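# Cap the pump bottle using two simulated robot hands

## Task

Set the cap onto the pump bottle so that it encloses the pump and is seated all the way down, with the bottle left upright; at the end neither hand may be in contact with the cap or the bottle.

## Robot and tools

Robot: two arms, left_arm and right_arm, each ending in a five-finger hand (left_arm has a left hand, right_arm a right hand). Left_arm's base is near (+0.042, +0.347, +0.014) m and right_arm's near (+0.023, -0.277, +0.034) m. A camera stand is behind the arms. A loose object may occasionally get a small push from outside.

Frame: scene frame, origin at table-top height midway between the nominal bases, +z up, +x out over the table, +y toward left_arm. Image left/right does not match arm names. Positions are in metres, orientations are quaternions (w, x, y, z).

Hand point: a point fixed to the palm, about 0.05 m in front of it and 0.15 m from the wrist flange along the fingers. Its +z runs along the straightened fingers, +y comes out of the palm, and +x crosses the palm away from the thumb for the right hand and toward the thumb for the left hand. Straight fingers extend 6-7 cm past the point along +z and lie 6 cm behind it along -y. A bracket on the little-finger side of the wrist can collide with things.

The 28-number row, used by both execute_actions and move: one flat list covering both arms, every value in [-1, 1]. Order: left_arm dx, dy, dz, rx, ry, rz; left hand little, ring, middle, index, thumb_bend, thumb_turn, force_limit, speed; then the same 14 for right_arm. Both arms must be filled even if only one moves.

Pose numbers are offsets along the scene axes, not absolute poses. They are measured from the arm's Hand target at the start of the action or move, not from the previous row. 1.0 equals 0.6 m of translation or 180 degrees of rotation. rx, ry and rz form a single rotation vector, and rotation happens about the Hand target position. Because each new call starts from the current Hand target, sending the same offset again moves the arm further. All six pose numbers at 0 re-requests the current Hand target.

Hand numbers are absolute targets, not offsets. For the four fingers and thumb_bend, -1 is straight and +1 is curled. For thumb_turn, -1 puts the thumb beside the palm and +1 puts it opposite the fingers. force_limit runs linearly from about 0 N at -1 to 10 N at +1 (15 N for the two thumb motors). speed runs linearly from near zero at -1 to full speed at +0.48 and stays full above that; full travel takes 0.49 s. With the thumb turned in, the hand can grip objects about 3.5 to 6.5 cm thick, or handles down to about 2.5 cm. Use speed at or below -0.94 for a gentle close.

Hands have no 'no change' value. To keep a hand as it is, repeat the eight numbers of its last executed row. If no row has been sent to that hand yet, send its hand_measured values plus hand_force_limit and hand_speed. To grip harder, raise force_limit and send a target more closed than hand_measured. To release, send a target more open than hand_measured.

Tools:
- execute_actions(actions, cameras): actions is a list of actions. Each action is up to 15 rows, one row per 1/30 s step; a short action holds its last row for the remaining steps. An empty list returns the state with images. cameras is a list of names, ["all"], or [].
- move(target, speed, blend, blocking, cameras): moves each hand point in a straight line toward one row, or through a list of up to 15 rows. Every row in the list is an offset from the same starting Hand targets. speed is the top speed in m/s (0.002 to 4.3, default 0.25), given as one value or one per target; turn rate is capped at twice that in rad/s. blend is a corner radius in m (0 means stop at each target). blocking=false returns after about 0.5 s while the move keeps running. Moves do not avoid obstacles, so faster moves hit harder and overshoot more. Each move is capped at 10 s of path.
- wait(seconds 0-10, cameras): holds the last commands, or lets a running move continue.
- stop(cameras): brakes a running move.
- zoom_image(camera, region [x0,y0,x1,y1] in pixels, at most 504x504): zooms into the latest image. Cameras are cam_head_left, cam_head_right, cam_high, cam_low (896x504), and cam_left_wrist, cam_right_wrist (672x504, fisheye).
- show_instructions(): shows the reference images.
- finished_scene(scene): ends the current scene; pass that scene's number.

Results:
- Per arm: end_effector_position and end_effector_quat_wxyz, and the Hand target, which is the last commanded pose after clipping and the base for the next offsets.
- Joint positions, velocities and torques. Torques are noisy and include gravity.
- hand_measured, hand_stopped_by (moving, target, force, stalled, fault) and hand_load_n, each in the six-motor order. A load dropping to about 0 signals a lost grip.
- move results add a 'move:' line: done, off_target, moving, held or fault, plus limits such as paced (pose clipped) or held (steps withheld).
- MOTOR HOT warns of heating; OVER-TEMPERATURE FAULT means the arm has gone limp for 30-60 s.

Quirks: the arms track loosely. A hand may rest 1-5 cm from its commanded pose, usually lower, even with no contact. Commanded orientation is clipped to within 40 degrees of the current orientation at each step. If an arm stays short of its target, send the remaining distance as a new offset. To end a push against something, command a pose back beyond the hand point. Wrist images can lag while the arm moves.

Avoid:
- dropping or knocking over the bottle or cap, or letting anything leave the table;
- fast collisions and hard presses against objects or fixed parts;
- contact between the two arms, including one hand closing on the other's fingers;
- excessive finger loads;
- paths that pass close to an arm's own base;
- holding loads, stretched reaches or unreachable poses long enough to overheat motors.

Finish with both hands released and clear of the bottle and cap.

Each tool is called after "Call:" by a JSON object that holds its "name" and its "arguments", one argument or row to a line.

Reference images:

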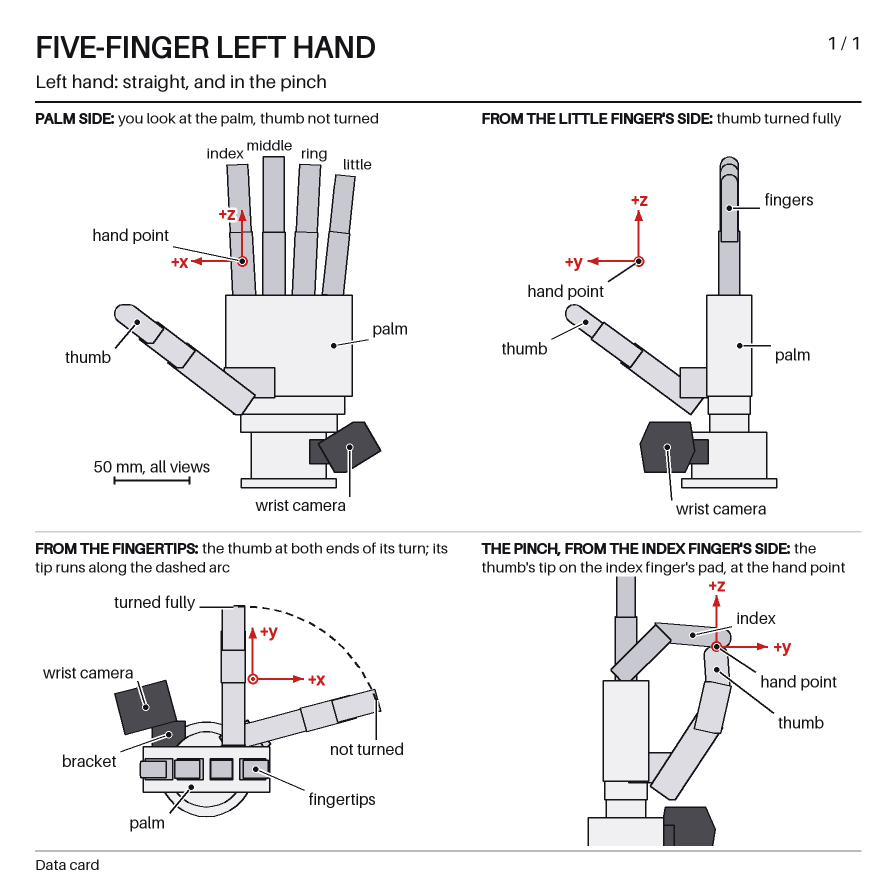

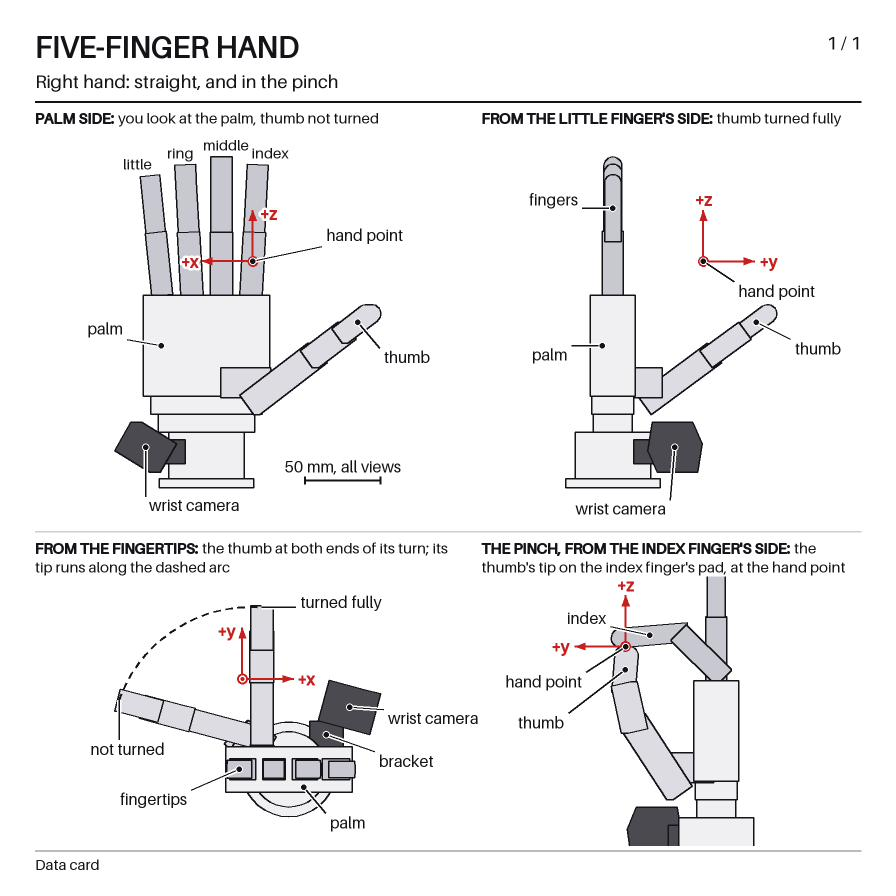

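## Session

Call:
{"name": "execute_actions", "arguments": {
  "actions": []
}}

Scene clock: 0.00 s.
left_arm: end_effector_position=(+0.3553, +0.3081, +0.2194) hand_measured=(-1.000, -1.000, -1.000, -1.000, -1.000, -1.000) hand_load_n=(+0.0, +0.0, +0.0, +0.0, +0.0, +0.0) hand_stopped_by=(target, target, target, target, target, target) hand_force_limit=0.00 hand_speed=-0.80 end_effector_quat_wxyz=(+0.338, -0.159, +0.924, +0.078) | right_arm: end_effector_position=(+0.4115, +0.0209, +0.2818) hand_measured=(-1.000, -1.000, -1.000, -1.000, -1.000, -1.000) hand_load_n=(+0.0, +0.0, +0.0, +0.0, +0.0, +0.0) hand_stopped_by=(target, target, target, target, target, target) hand_force_limit=0.00 hand_speed=-0.80 end_effector_quat_wxyz=(-0.460, +0.801, +0.259, +0.283)
Joint positions: left_arm=[-0.511 0.966 0.849 -0.973 -0.542 0.849] | right_arm=[0.437 1.152 0.953 -0.427 -0.777 -1.333]
Joint velocities: within noise
Joint torques (N m): no reading
Heat: left arm: hottest elbow 22 °C; right arm: hottest shoulder 21 °C.
Hand target: left_arm +0.3617, +0.3044, +0.2303; +0.347, -0.162, +0.921, +0.070 | right_arm +0.4183, +0.0242, +0.3002; -0.462, +0.792, +0.265, +0.298
camera_calibration:
cam_left_wrist: T_world_to_cam=[[0.180204, -0.96059, -0.211645, 0.279215], [-0.978082, -0.152171, -0.142126, 0.426012], [0.104318, 0.232618, -0.966957, 0.215353], [0, 0, 0, 1]] pos_world=[0.343894, 0.282943, 0.327879]
cam_right_wrist: T_world_to_cam=[[0.821868, -0.367282, -0.435474, -0.200892], [-0.557092, -0.677964, -0.479597, 0.376091], [-0.119088, 0.636764, -0.761807, 0.3658], [0, 0, 0, 1]] pos_world=[0.418187, -0.0517363, 0.371558]

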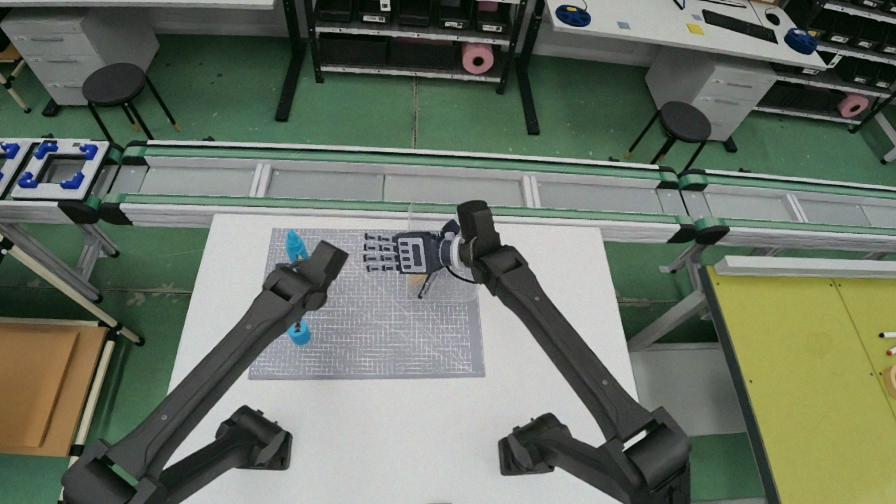

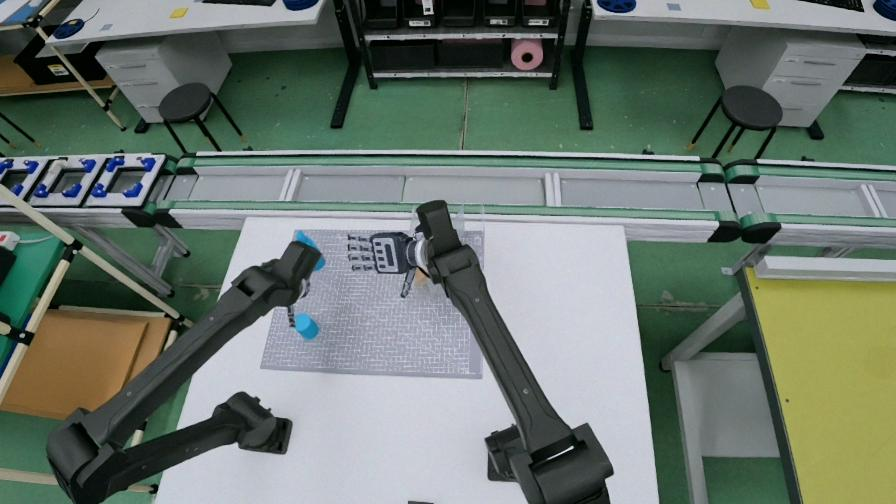

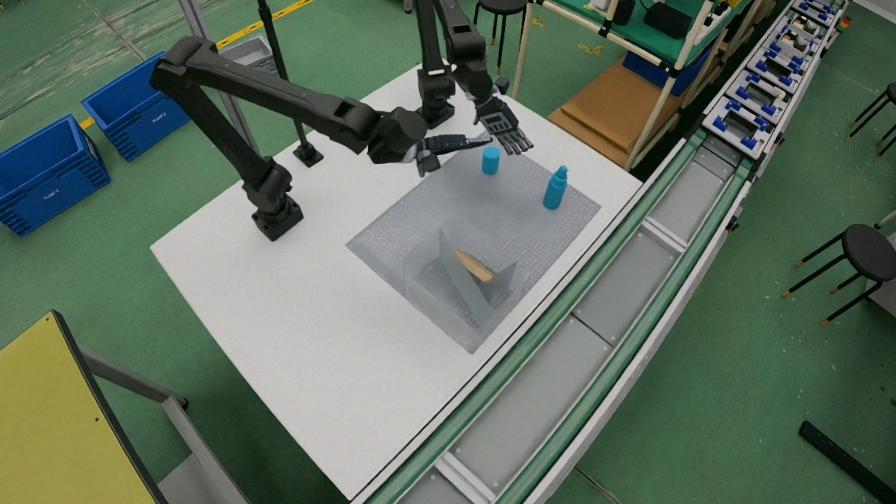

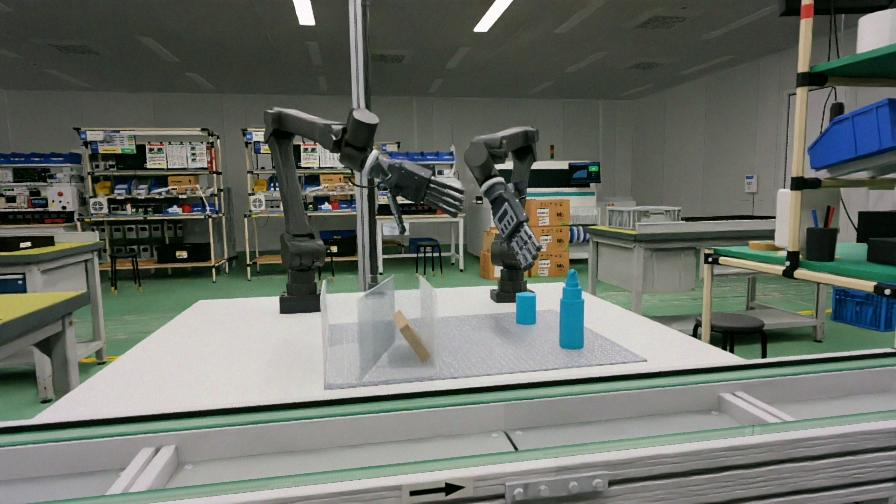

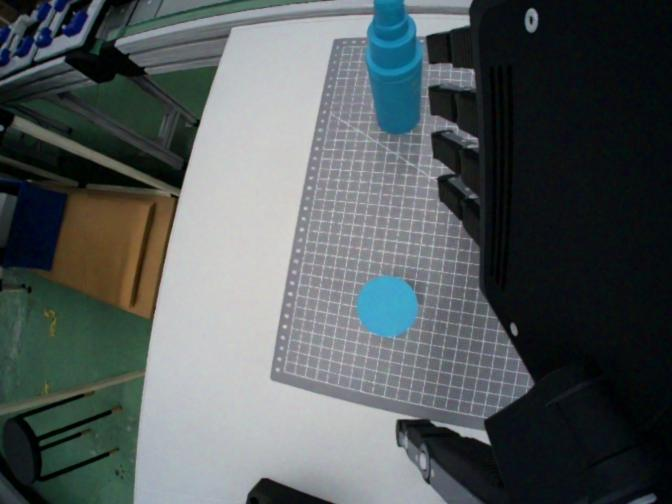

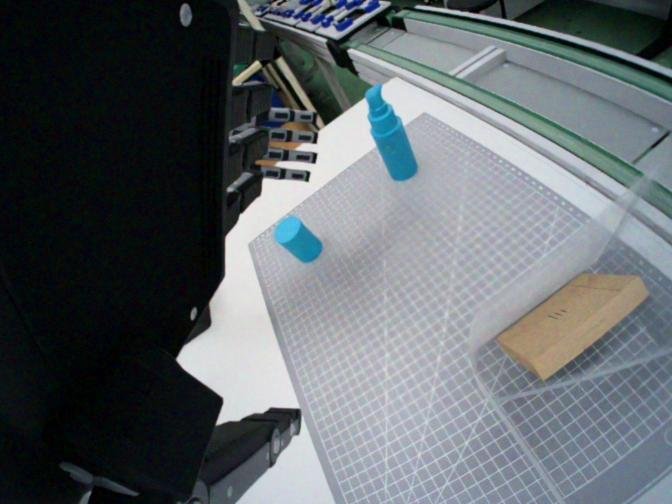

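Call:
{"name": "zoom_image", "arguments": {
  "camera": "cam_head_left",
  "region": [240, 210, 400, 370]
}}

Call:
{"name": "zoom_image", "arguments": {
  "camera": "cam_head_right",
  "region": [240, 210, 400, 370]
}}

Call:
{"name": "zoom_image", "arguments": {
  "camera": "cam_low",
  "region": [490, 240, 630, 380]
}}

Call:
{"name": "zoom_image", "arguments": {
  "camera": "cam_high",
  "region": [450, 110, 600, 240]
}}

Scaled by 3.150 from the camera's 896x504 image, which has a finer 1280x720 frame.

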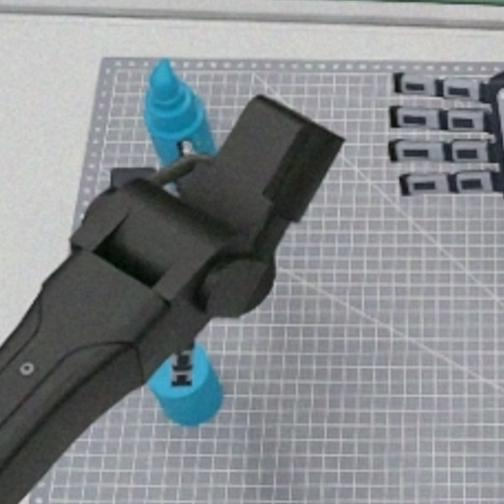

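Scaled by 3.150 from the camera's 896x504 image, which has a finer 1280x720 frame.

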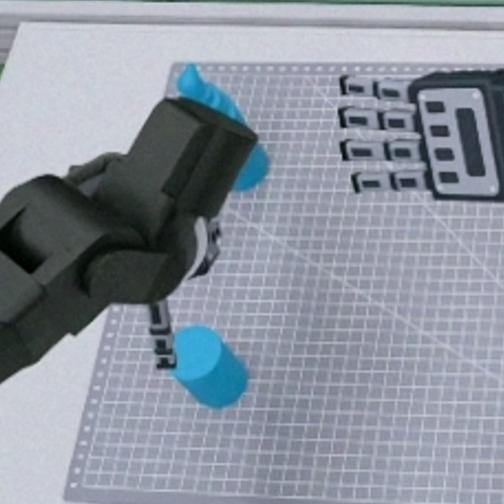

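Scaled by 3.600 from the camera's 896x504 image, which has a finer 1280x720 frame.

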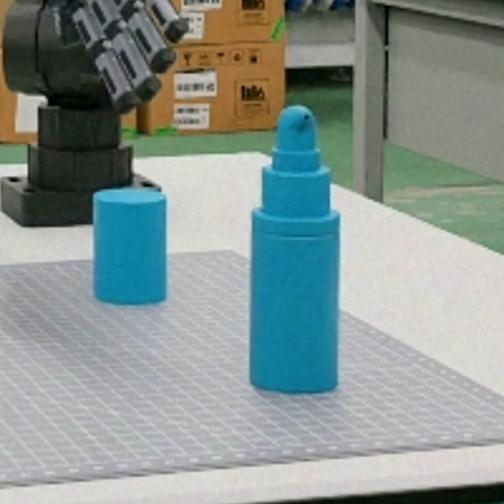

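Scaled by 3.360 from the camera's 896x504 image, which has a finer 1280x720 frame.

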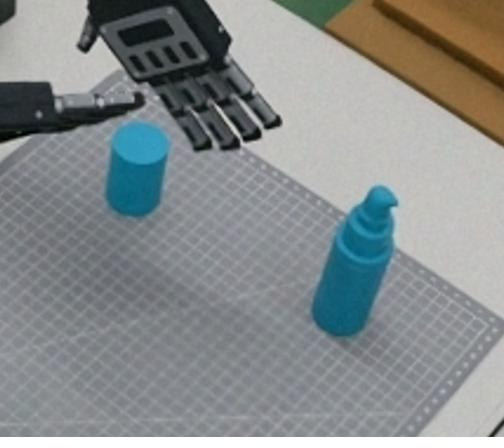

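Call:
{"name": "move", "arguments": {
  "target": [
    [-0.061,0.306,0.133,0,0,0.19,-1,-1,-1,-1,-1,-1,0,-0.8,-0.05,0.03,0.03,0.0124,-0.1226,-0.0328,-1,-1,-1,-1,-0.85,1,-0.5,0],
    [-0.27,0.526,0.167,0,0,0.375,-1,-1,-1,-1,-1,-1,0,-0.8,-0.1,0.06,0.03,0.0247,-0.2452,-0.0656,-1,-1,-1,-1,-0.85,1,-0.5,0]
  ],
  "speed": 0.35,
  "blend": 0.04,
  "cameras": ["cam_head_left","cam_head_right","cam_high"]
}}

Scene clock: 12.03 s.
left_arm: end_effector_position=(+0.1899, +0.6093, +0.3048) hand_measured=(-1.000, -1.000, -1.000, -1.000, -1.000, -1.000) hand_load_n=(+0.0, +0.0, +0.0, +0.0, +0.0, +0.0) hand_stopped_by=(target, target, target, target, target, target) hand_force_limit=0.00 hand_speed=-0.80 end_effector_quat_wxyz=(-0.225, +0.644, -0.685, -0.255) | right_arm: end_effector_position=(+0.3595, +0.0576, +0.3190) hand_measured=(-1.000, -1.000, -1.000, -1.000, -0.850, +1.000) hand_load_n=(+0.0, +0.0, +0.0, +0.0, -0.5, +0.0) hand_stopped_by=(target, target, target, target, target, target) hand_force_limit=-0.50 hand_speed=0.00 end_effector_quat_wxyz=(-0.328, +0.632, +0.322, +0.624)
Joint positions: left_arm=[0.649 0.946 1.066 -1.246 -0.551 0.831] | right_arm=[0.865 0.94 0.511 0.424 -0.076 -1.558]
Joint torques (N m): left_arm=[-0.21 -2.02 13.38 1.11 -0.45 0.13] | right_arm=[1.79 -3.66 7.64 3.14 0.18 -0.2]
Heat: left arm: hottest elbow 26 °C; right arm: hottest elbow 22 °C.
Hand target: left_arm +0.1997, +0.6200, +0.3306; -0.250, +0.646, -0.676, -0.251 | right_arm +0.3584, +0.0602, +0.3182; -0.326, +0.627, +0.326, +0.628
Off the commanded pose: left_arm 0.030 m, 3 deg | right_arm 0.003 m, 1 deg.
move: off_target (left_arm)
Images, in order (width x height): cam_head_left 896x504, cam_head_right 896x504, cam_high 896x504.

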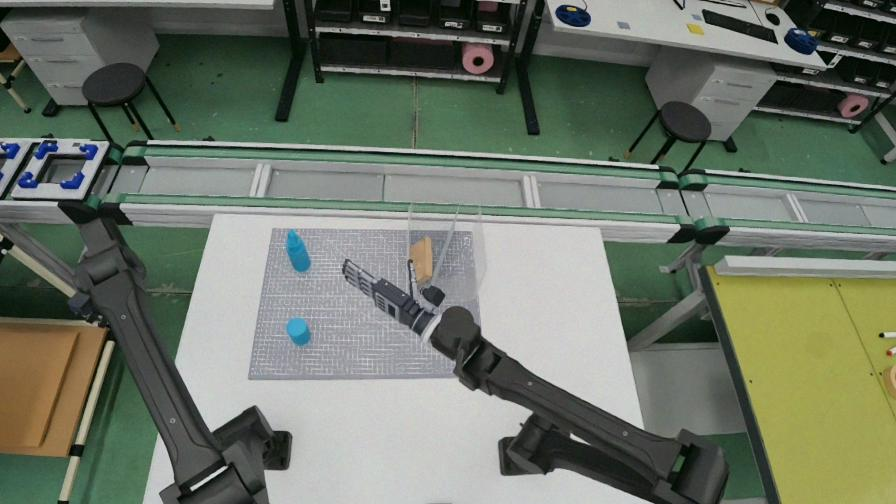

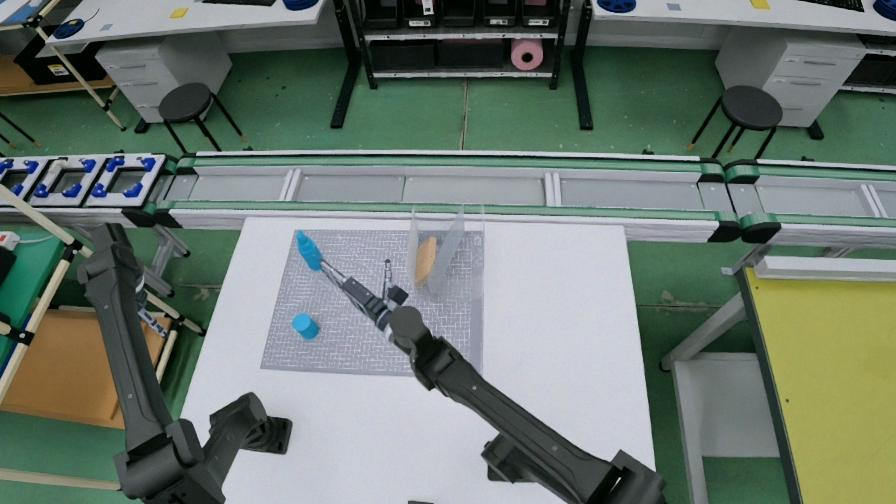

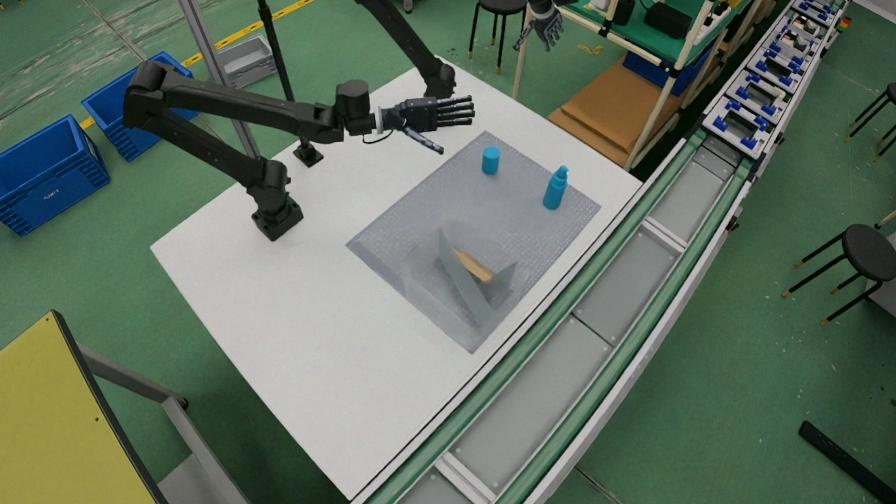

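Call:
{"name": "zoom_image", "arguments": {
  "camera": "cam_head_left",
  "region": [250, 220, 390, 360]
}}

Call:
{"name": "zoom_image", "arguments": {
  "camera": "cam_head_right",
  "region": [260, 220, 400, 360]
}}

Scaled by 3.600 from the camera's 896x504 image, which has a finer 1280x720 frame.

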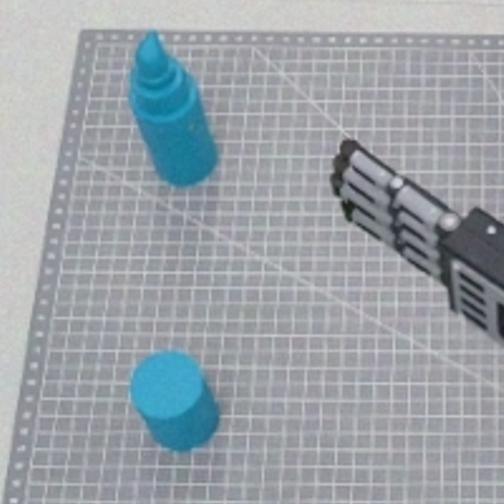

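Scaled by 3.600 from the camera's 896x504 image, which has a finer 1280x720 frame.

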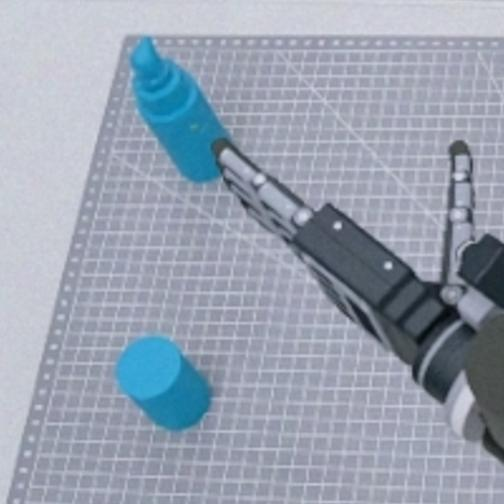

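Call:
{"name": "move", "arguments": {
  "target": [
    [0,0,0,0,0,0,-1,-1,-1,-1,-1,-1,0,-0.8,-0.032,0.36,-0.18,0,0,0,-1,-1,-1,-1,-0.85,1,-0.5,0]
  ],
  "speed": 0.25,
  "cameras": ["cam_head_left","cam_head_right","cam_high","cam_low","cam_right_wrist"]
}}

Call:
{"name": "zoom_image", "arguments": {
  "camera": "cam_head_left",
  "region": [250, 240, 390, 380]
}}

Call:
{"name": "zoom_image", "arguments": {
  "camera": "cam_low",
  "region": [470, 230, 610, 370]
}}

Call:
{"name": "zoom_image", "arguments": {
  "camera": "cam_high",
  "region": [430, 90, 570, 230]
}}

Scene clock: 17.63 s.
left_arm: end_effector_position=(+0.1898, +0.6093, +0.3048) hand_measured=(-1.000, -1.000, -1.000, -1.000, -1.000, -1.000) hand_load_n=(+0.5, +0.0, +0.0, +0.0, +0.0, +0.0) hand_stopped_by=(target, target, target, target, target, target) hand_force_limit=0.00 hand_speed=-0.80 end_effector_quat_wxyz=(-0.225, +0.644, -0.685, -0.255) | right_arm: end_effector_position=(+0.3338, +0.2595, +0.1868) hand_measured=(-1.000, -1.000, -1.000, -1.000, -0.850, +1.000) hand_load_n=(+0.0, +0.0, +0.0, +0.0, +0.0, +0.5) hand_stopped_by=(target, target, target, target, target, target) hand_force_limit=-0.50 hand_speed=0.00 end_effector_quat_wxyz=(-0.316, +0.644, +0.336, +0.611)
Joint positions: left_arm=[0.649 0.946 1.066 -1.246 -0.551 0.831] | right_arm=[1.208 1.684 0.775 0.852 0.263 -1.559]
Joint torques (N m): left_arm=[-0.21 -2.02 13.34 1.11 -0.45 0.14] | right_arm=[1.26 -10.87 9.28 3.03 0.2 -0.18]
Heat: left arm: hottest elbow 27 °C; right arm: hottest elbow 23 °C.
Hand target: left_arm +0.1998, +0.6200, +0.3306; -0.250, +0.646, -0.676, -0.252 | right_arm +0.3391, +0.2762, +0.2101; -0.326, +0.627, +0.326, +0.628
Off the commanded pose: left_arm 0.030 m, 3 deg | right_arm 0.029 m, 3 deg.
move: off_target (left_arm, right_arm)
camera_calibration:
cam_right_wrist: T_world_to_cam=[[0.823395, -0.521774, 0.223099, -0.174177], [-0.151249, -0.580714, -0.799935, 0.348186], [0.546942, 0.624918, -0.557074, -0.125311], [0, 0, 0, 1]] pos_world=[0.264617, 0.189625, 0.247577]
Images, in order (width x height): cam_head_left 896x504, cam_head_right 896x504, cam_high 896x504, cam_low 896x504, cam_right_wrist 672x504.

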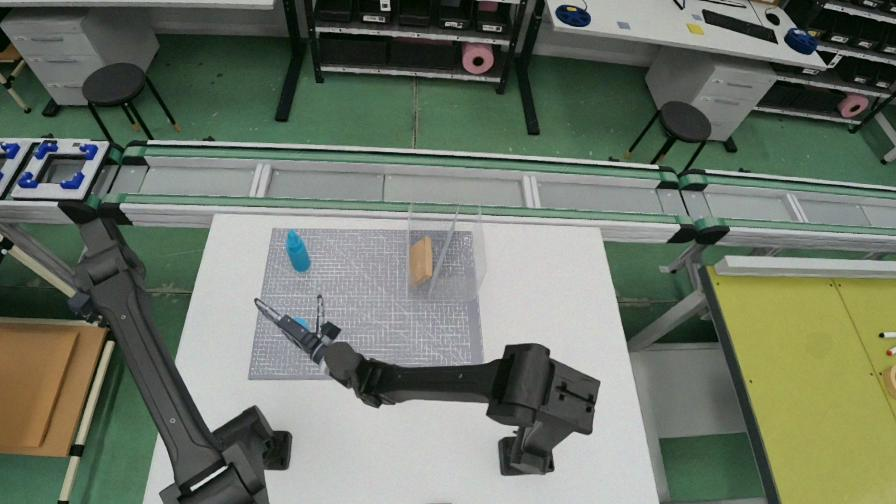

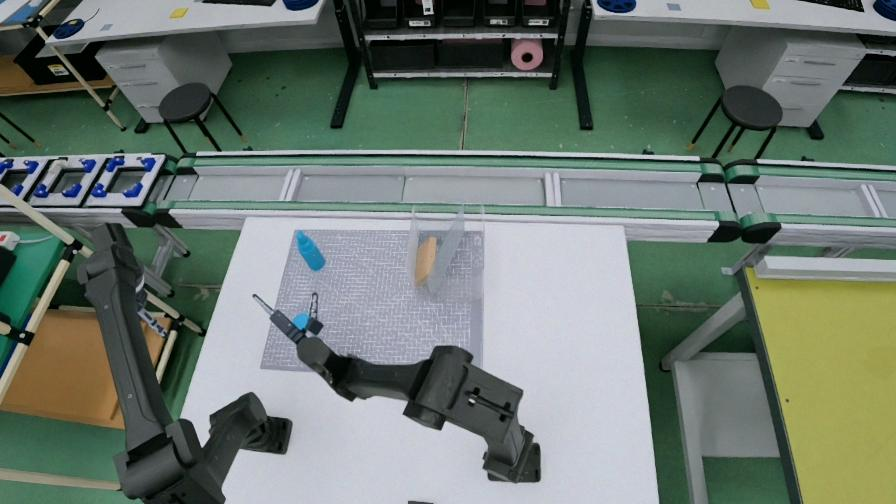

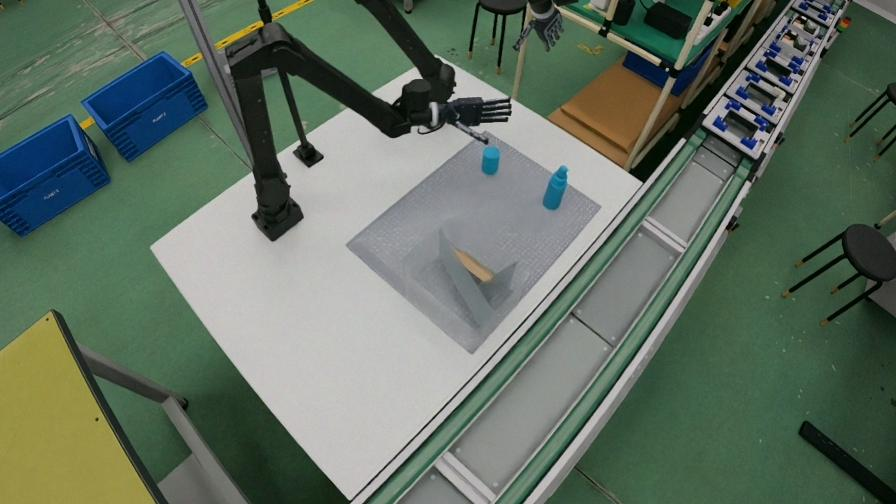

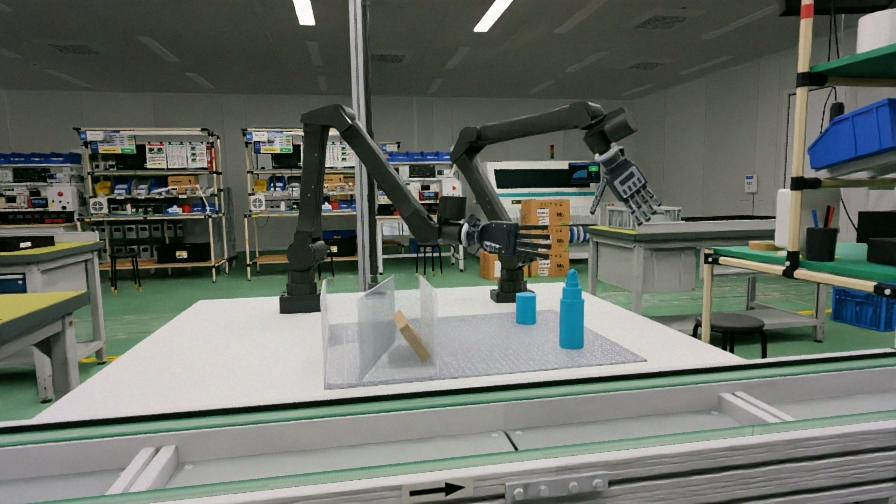

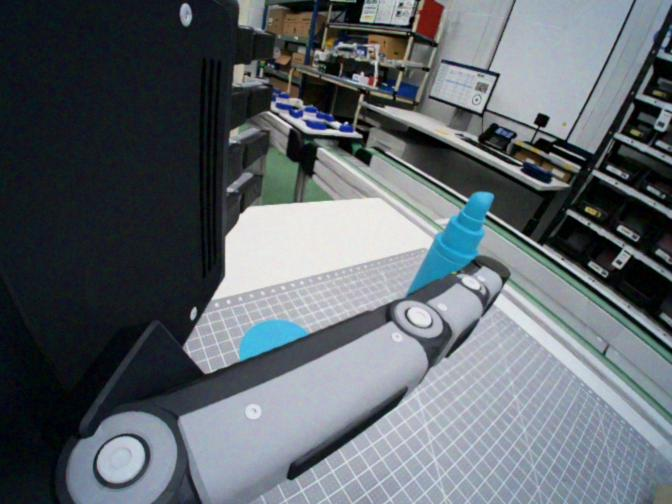

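Scaled by 3.600 from the camera's 896x504 image, which has a finer 1280x720 frame.

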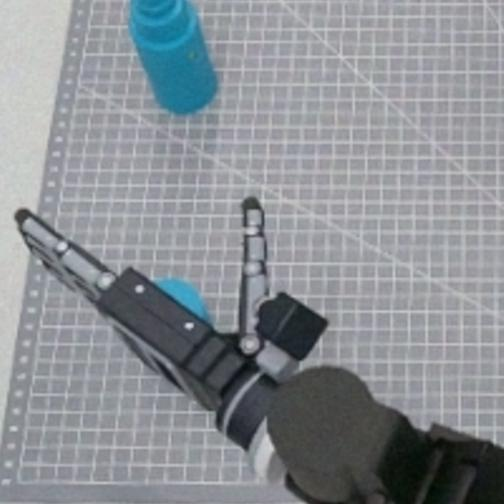

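Scaled by 3.600 from the camera's 896x504 image, which has a finer 1280x720 frame.

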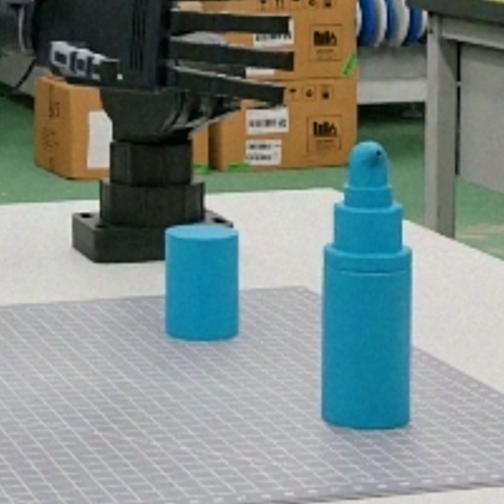

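Scaled by 3.600 from the camera's 896x504 image, which has a finer 1280x720 frame.

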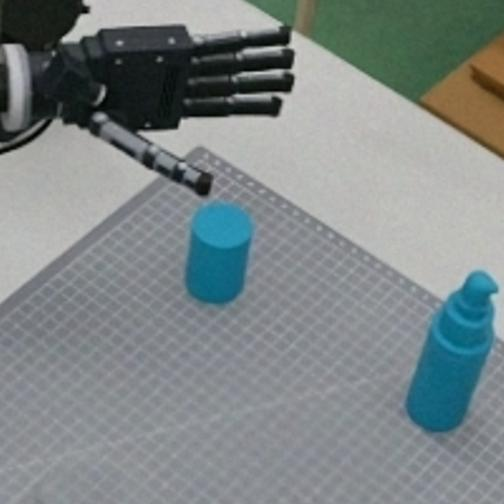

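Call:
{"name": "zoom_image", "arguments": {
  "camera": "cam_right_wrist",
  "region": [180, 260, 380, 410]
}}

Scaled by 2.520 from the camera's 672x504 image, which has a finer 960x720 frame.

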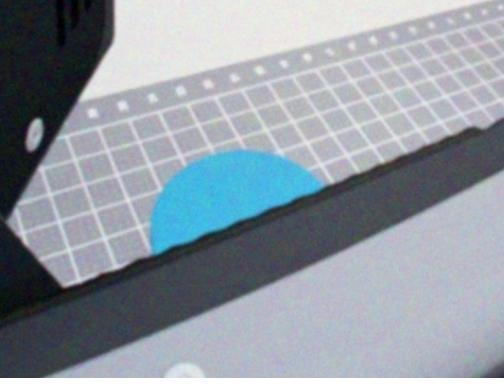

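Call:
{"name": "move", "arguments": {
  "target": [
    [0,0,0,0,0,0,-1,-1,-1,-1,-1,-1,0,-0.8,-0.0017,0.0308,-0.06,0.0196,0.0016,0,-1,-1,-1,-1,-0.85,1,-0.5,0]
  ],
  "speed": 0.12,
  "cameras": ["cam_high","cam_low","cam_right_wrist"]
}}

Call:
{"name": "zoom_image", "arguments": {
  "camera": "cam_right_wrist",
  "region": [180, 260, 380, 410]
}}

Call:
{"name": "zoom_image", "arguments": {
  "camera": "cam_low",
  "region": [470, 230, 610, 370]
}}

Call:
{"name": "zoom_image", "arguments": {
  "camera": "cam_high",
  "region": [430, 90, 570, 230]
}}

Scene clock: 24.17 s.
left_arm: end_effector_position=(+0.1898, +0.6093, +0.3048) hand_measured=(-1.000, -1.000, -1.000, -1.000, -1.000, -1.000) hand_load_n=(+0.0, +0.0, +0.0, +0.0, +0.0, +0.0) hand_stopped_by=(target, target, target, target, target, target) hand_force_limit=0.00 hand_speed=-0.80 end_effector_quat_wxyz=(-0.225, +0.644, -0.685, -0.255) | right_arm: end_effector_position=(+0.3375, +0.2774, +0.1550) hand_measured=(-1.000, -1.000, -1.000, -1.000, -0.850, +1.000) hand_load_n=(+0.0, +0.0, +0.0, +0.0, +0.0, +0.0) hand_stopped_by=(target, target, target, target, target, target) hand_force_limit=-0.50 hand_speed=0.00 end_effector_quat_wxyz=(-0.328, +0.632, +0.321, +0.625)
Joint positions: left_arm=[0.649 0.946 1.066 -1.246 -0.551 0.831] | right_arm=[1.216 1.829 0.807 1.018 0.276 -1.557]
Joint torques (N m): left_arm=[-0.21 -2.08 13.34 1.11 -0.45 0.14] | right_arm=[1.96 -11.93 8.17 3.03 0.18 0.09]
Heat: left arm: hottest elbow 29 °C; right arm: hottest elbow 23 °C.
Hand target: left_arm +0.1998, +0.6200, +0.3306; -0.250, +0.646, -0.676, -0.252 | right_arm +0.3382, +0.2946, +0.1740; -0.346, +0.618, +0.306, +0.636
Off the commanded pose: left_arm 0.030 m, 3 deg | right_arm 0.026 m, 3 deg.
move: off_target (left_arm, right_arm)
camera_calibration:
cam_right_wrist: T_world_to_cam=[[0.816752, -0.537384, 0.210082, -0.152295], [-0.141054, -0.539015, -0.830401, 0.323386], [0.559482, 0.648599, -0.516042, -0.173404], [0, 0, 0, 1]] pos_world=[0.267018, 0.204939, 0.21105]
Images, in order (width x height): cam_high 896x504, cam_low 896x504, cam_right_wrist 672x504.

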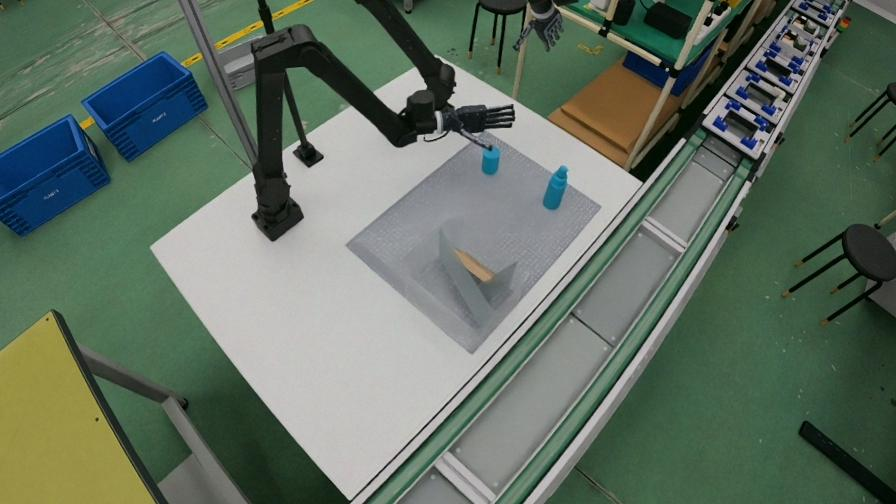

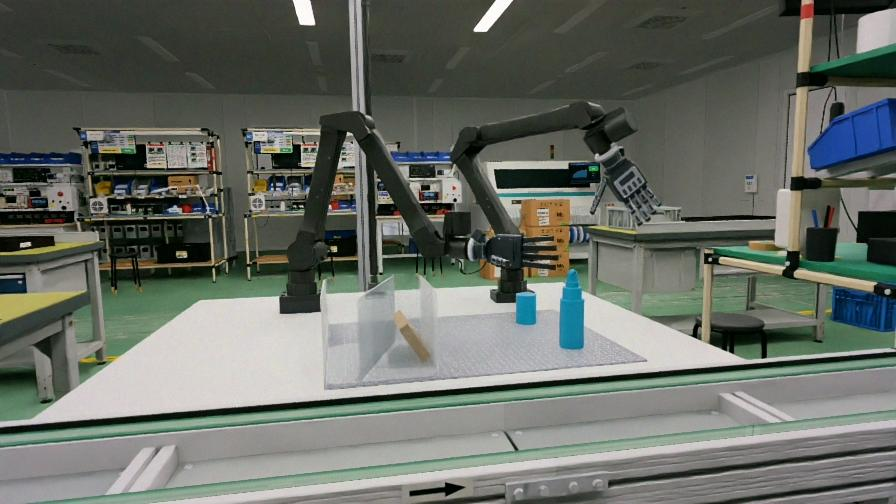

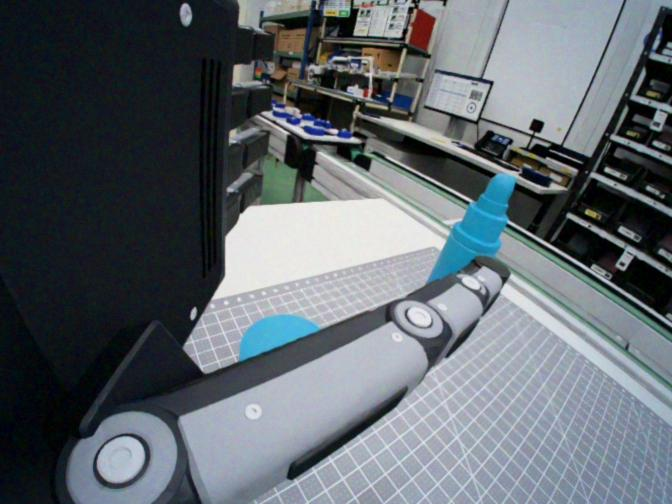

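Scaled by 2.520 from the camera's 672x504 image, which has a finer 960x720 frame.

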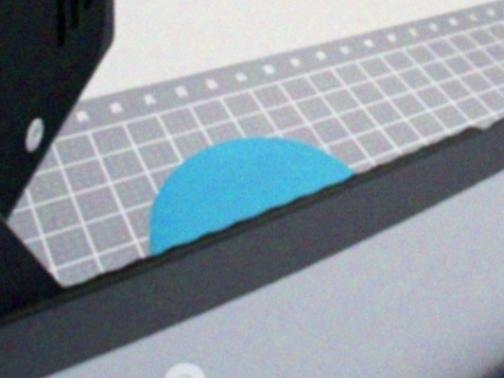

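Scaled by 3.600 from the camera's 896x504 image, which has a finer 1280x720 frame.

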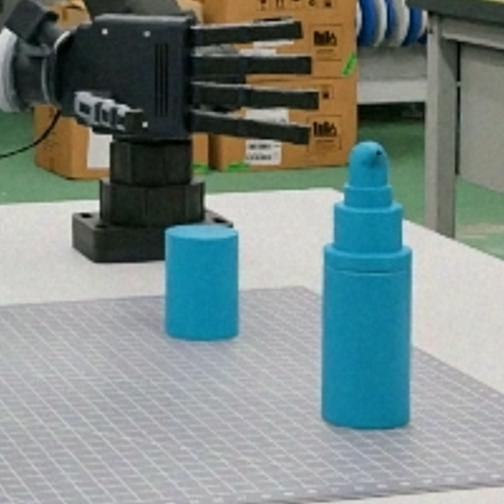

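Scaled by 3.600 from the camera's 896x504 image, which has a finer 1280x720 frame.

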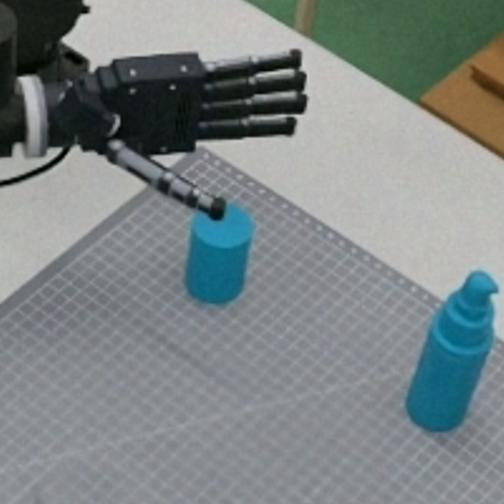

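Call:
{"name": "move", "arguments": {
  "target": [
    [0,0,0,0,0,0,-1,-1,-1,-1,-1,-1,0,-0.8,-0.0075,0.0053,-0.085,0.0035,0.0064,0,-1,-1,-1,-1,-0.85,1,-0.5,0]
  ],
  "speed": 0.1,
  "cameras": ["cam_high","cam_low","cam_right_wrist"]
}}

Call:
{"name": "zoom_image", "arguments": {
  "camera": "cam_right_wrist",
  "region": [180, 260, 380, 410]
}}

Call:
{"name": "zoom_image", "arguments": {
  "camera": "cam_low",
  "region": [470, 230, 610, 370]
}}

Call:
{"name": "zoom_image", "arguments": {
  "camera": "cam_high",
  "region": [430, 90, 570, 230]
}}

Scene clock: 27.73 s.
left_arm: end_effector_position=(+0.1898, +0.6093, +0.3048) hand_measured=(-1.000, -1.000, -1.000, -1.000, -1.000, -1.000) hand_load_n=(+0.0, +0.5, +0.0, +0.0, +0.0, +0.0) hand_stopped_by=(target, target, target, target, target, target) hand_force_limit=0.00 hand_speed=-0.80 end_effector_quat_wxyz=(-0.225, +0.644, -0.685, -0.255) | right_arm: end_effector_position=(+0.3338, +0.2822, +0.1087) hand_measured=(-1.000, -1.000, -1.000, -1.000, -0.850, +1.000) hand_load_n=(+0.0, -0.5, +0.0, +0.0, +0.0, +0.5) hand_stopped_by=(target, target, target, target, target, target) hand_force_limit=-0.50 hand_speed=0.00 end_effector_quat_wxyz=(-0.335, +0.634, +0.313, +0.622)
Joint positions: left_arm=[0.649 0.946 1.066 -1.246 -0.551 0.831] | right_arm=[1.226 1.96 0.817 1.144 0.288 -1.534]
Joint torques (N m): left_arm=[-0.21 -2.02 13.33 1.11 -0.45 0.14] | right_arm=[1.96 -12.1 6.89 3 0.19 0.07]
Heat: left arm: hottest elbow 30 °C; right arm: hottest elbow 24 °C.
Hand target: left_arm +0.1998, +0.6200, +0.3306; -0.250, +0.646, -0.676, -0.252 | right_arm +0.3336, +0.2979, +0.1231; -0.352, +0.623, +0.299, +0.631
Off the commanded pose: left_arm 0.030 m, 3 deg | right_arm 0.021 m, 3 deg.
move: off_target (left_arm, right_arm)
camera_calibration:
cam_right_wrist: T_world_to_cam=[[0.819528, -0.541799, 0.186622, -0.134119], [-0.156101, -0.52443, -0.837022, 0.288652], [0.551368, 0.656831, -0.51436, -0.198122], [0, 0, 0, 1]] pos_world=[0.264211, 0.208845, 0.164732]
Images, in order (width x height): cam_high 896x504, cam_low 896x504, cam_right_wrist 672x504.

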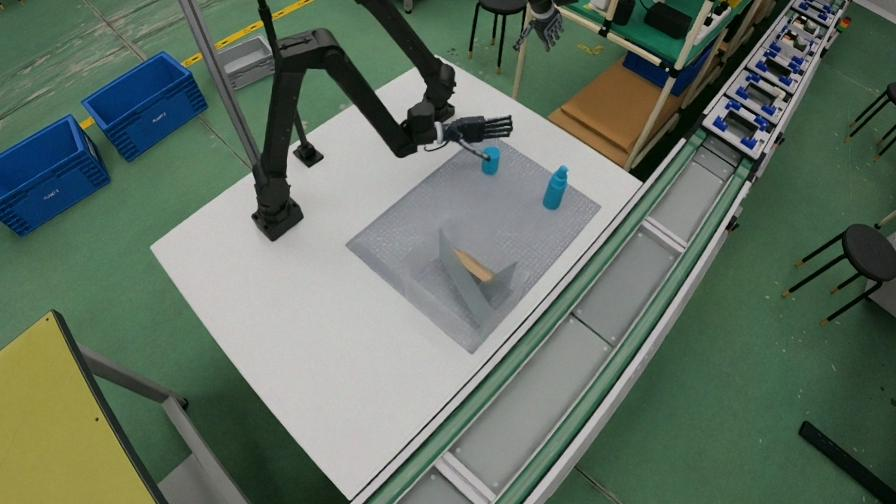

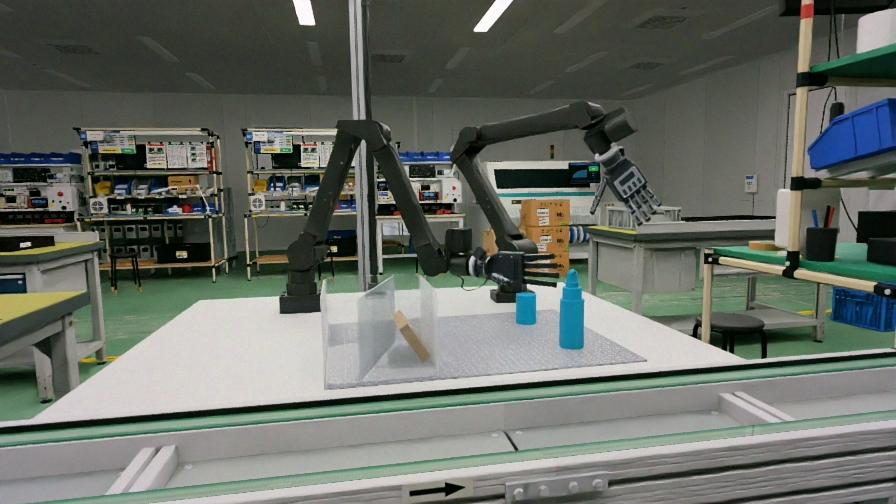

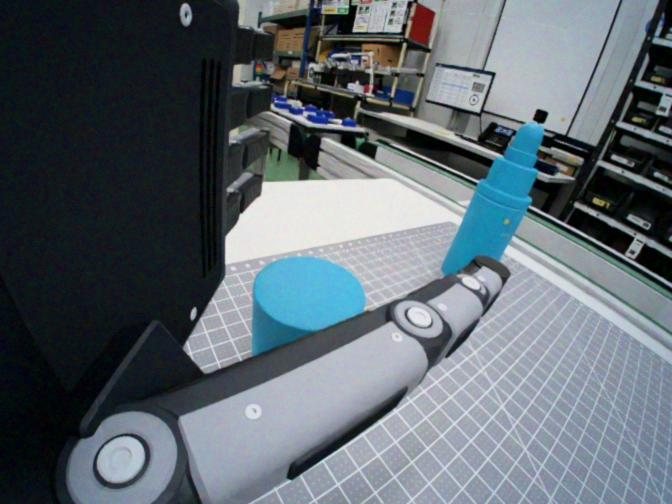

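Scaled by 2.520 from the camera's 672x504 image, which has a finer 960x720 frame.

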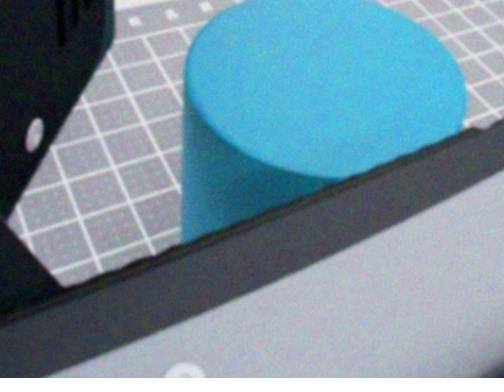

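Scaled by 3.600 from the camera's 896x504 image, which has a finer 1280x720 frame.

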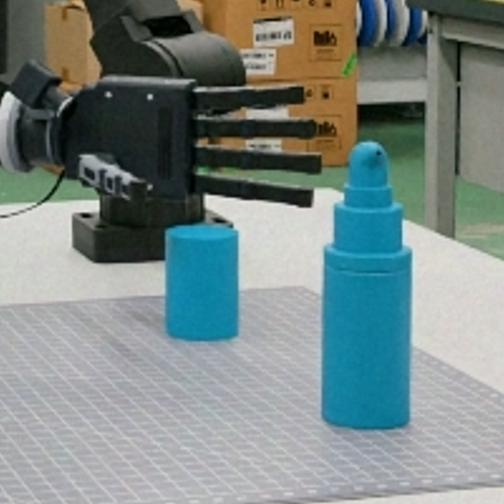

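Scaled by 3.600 from the camera's 896x504 image, which has a finer 1280x720 frame.

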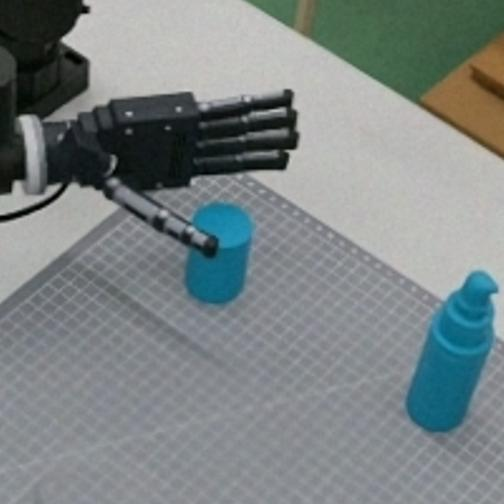

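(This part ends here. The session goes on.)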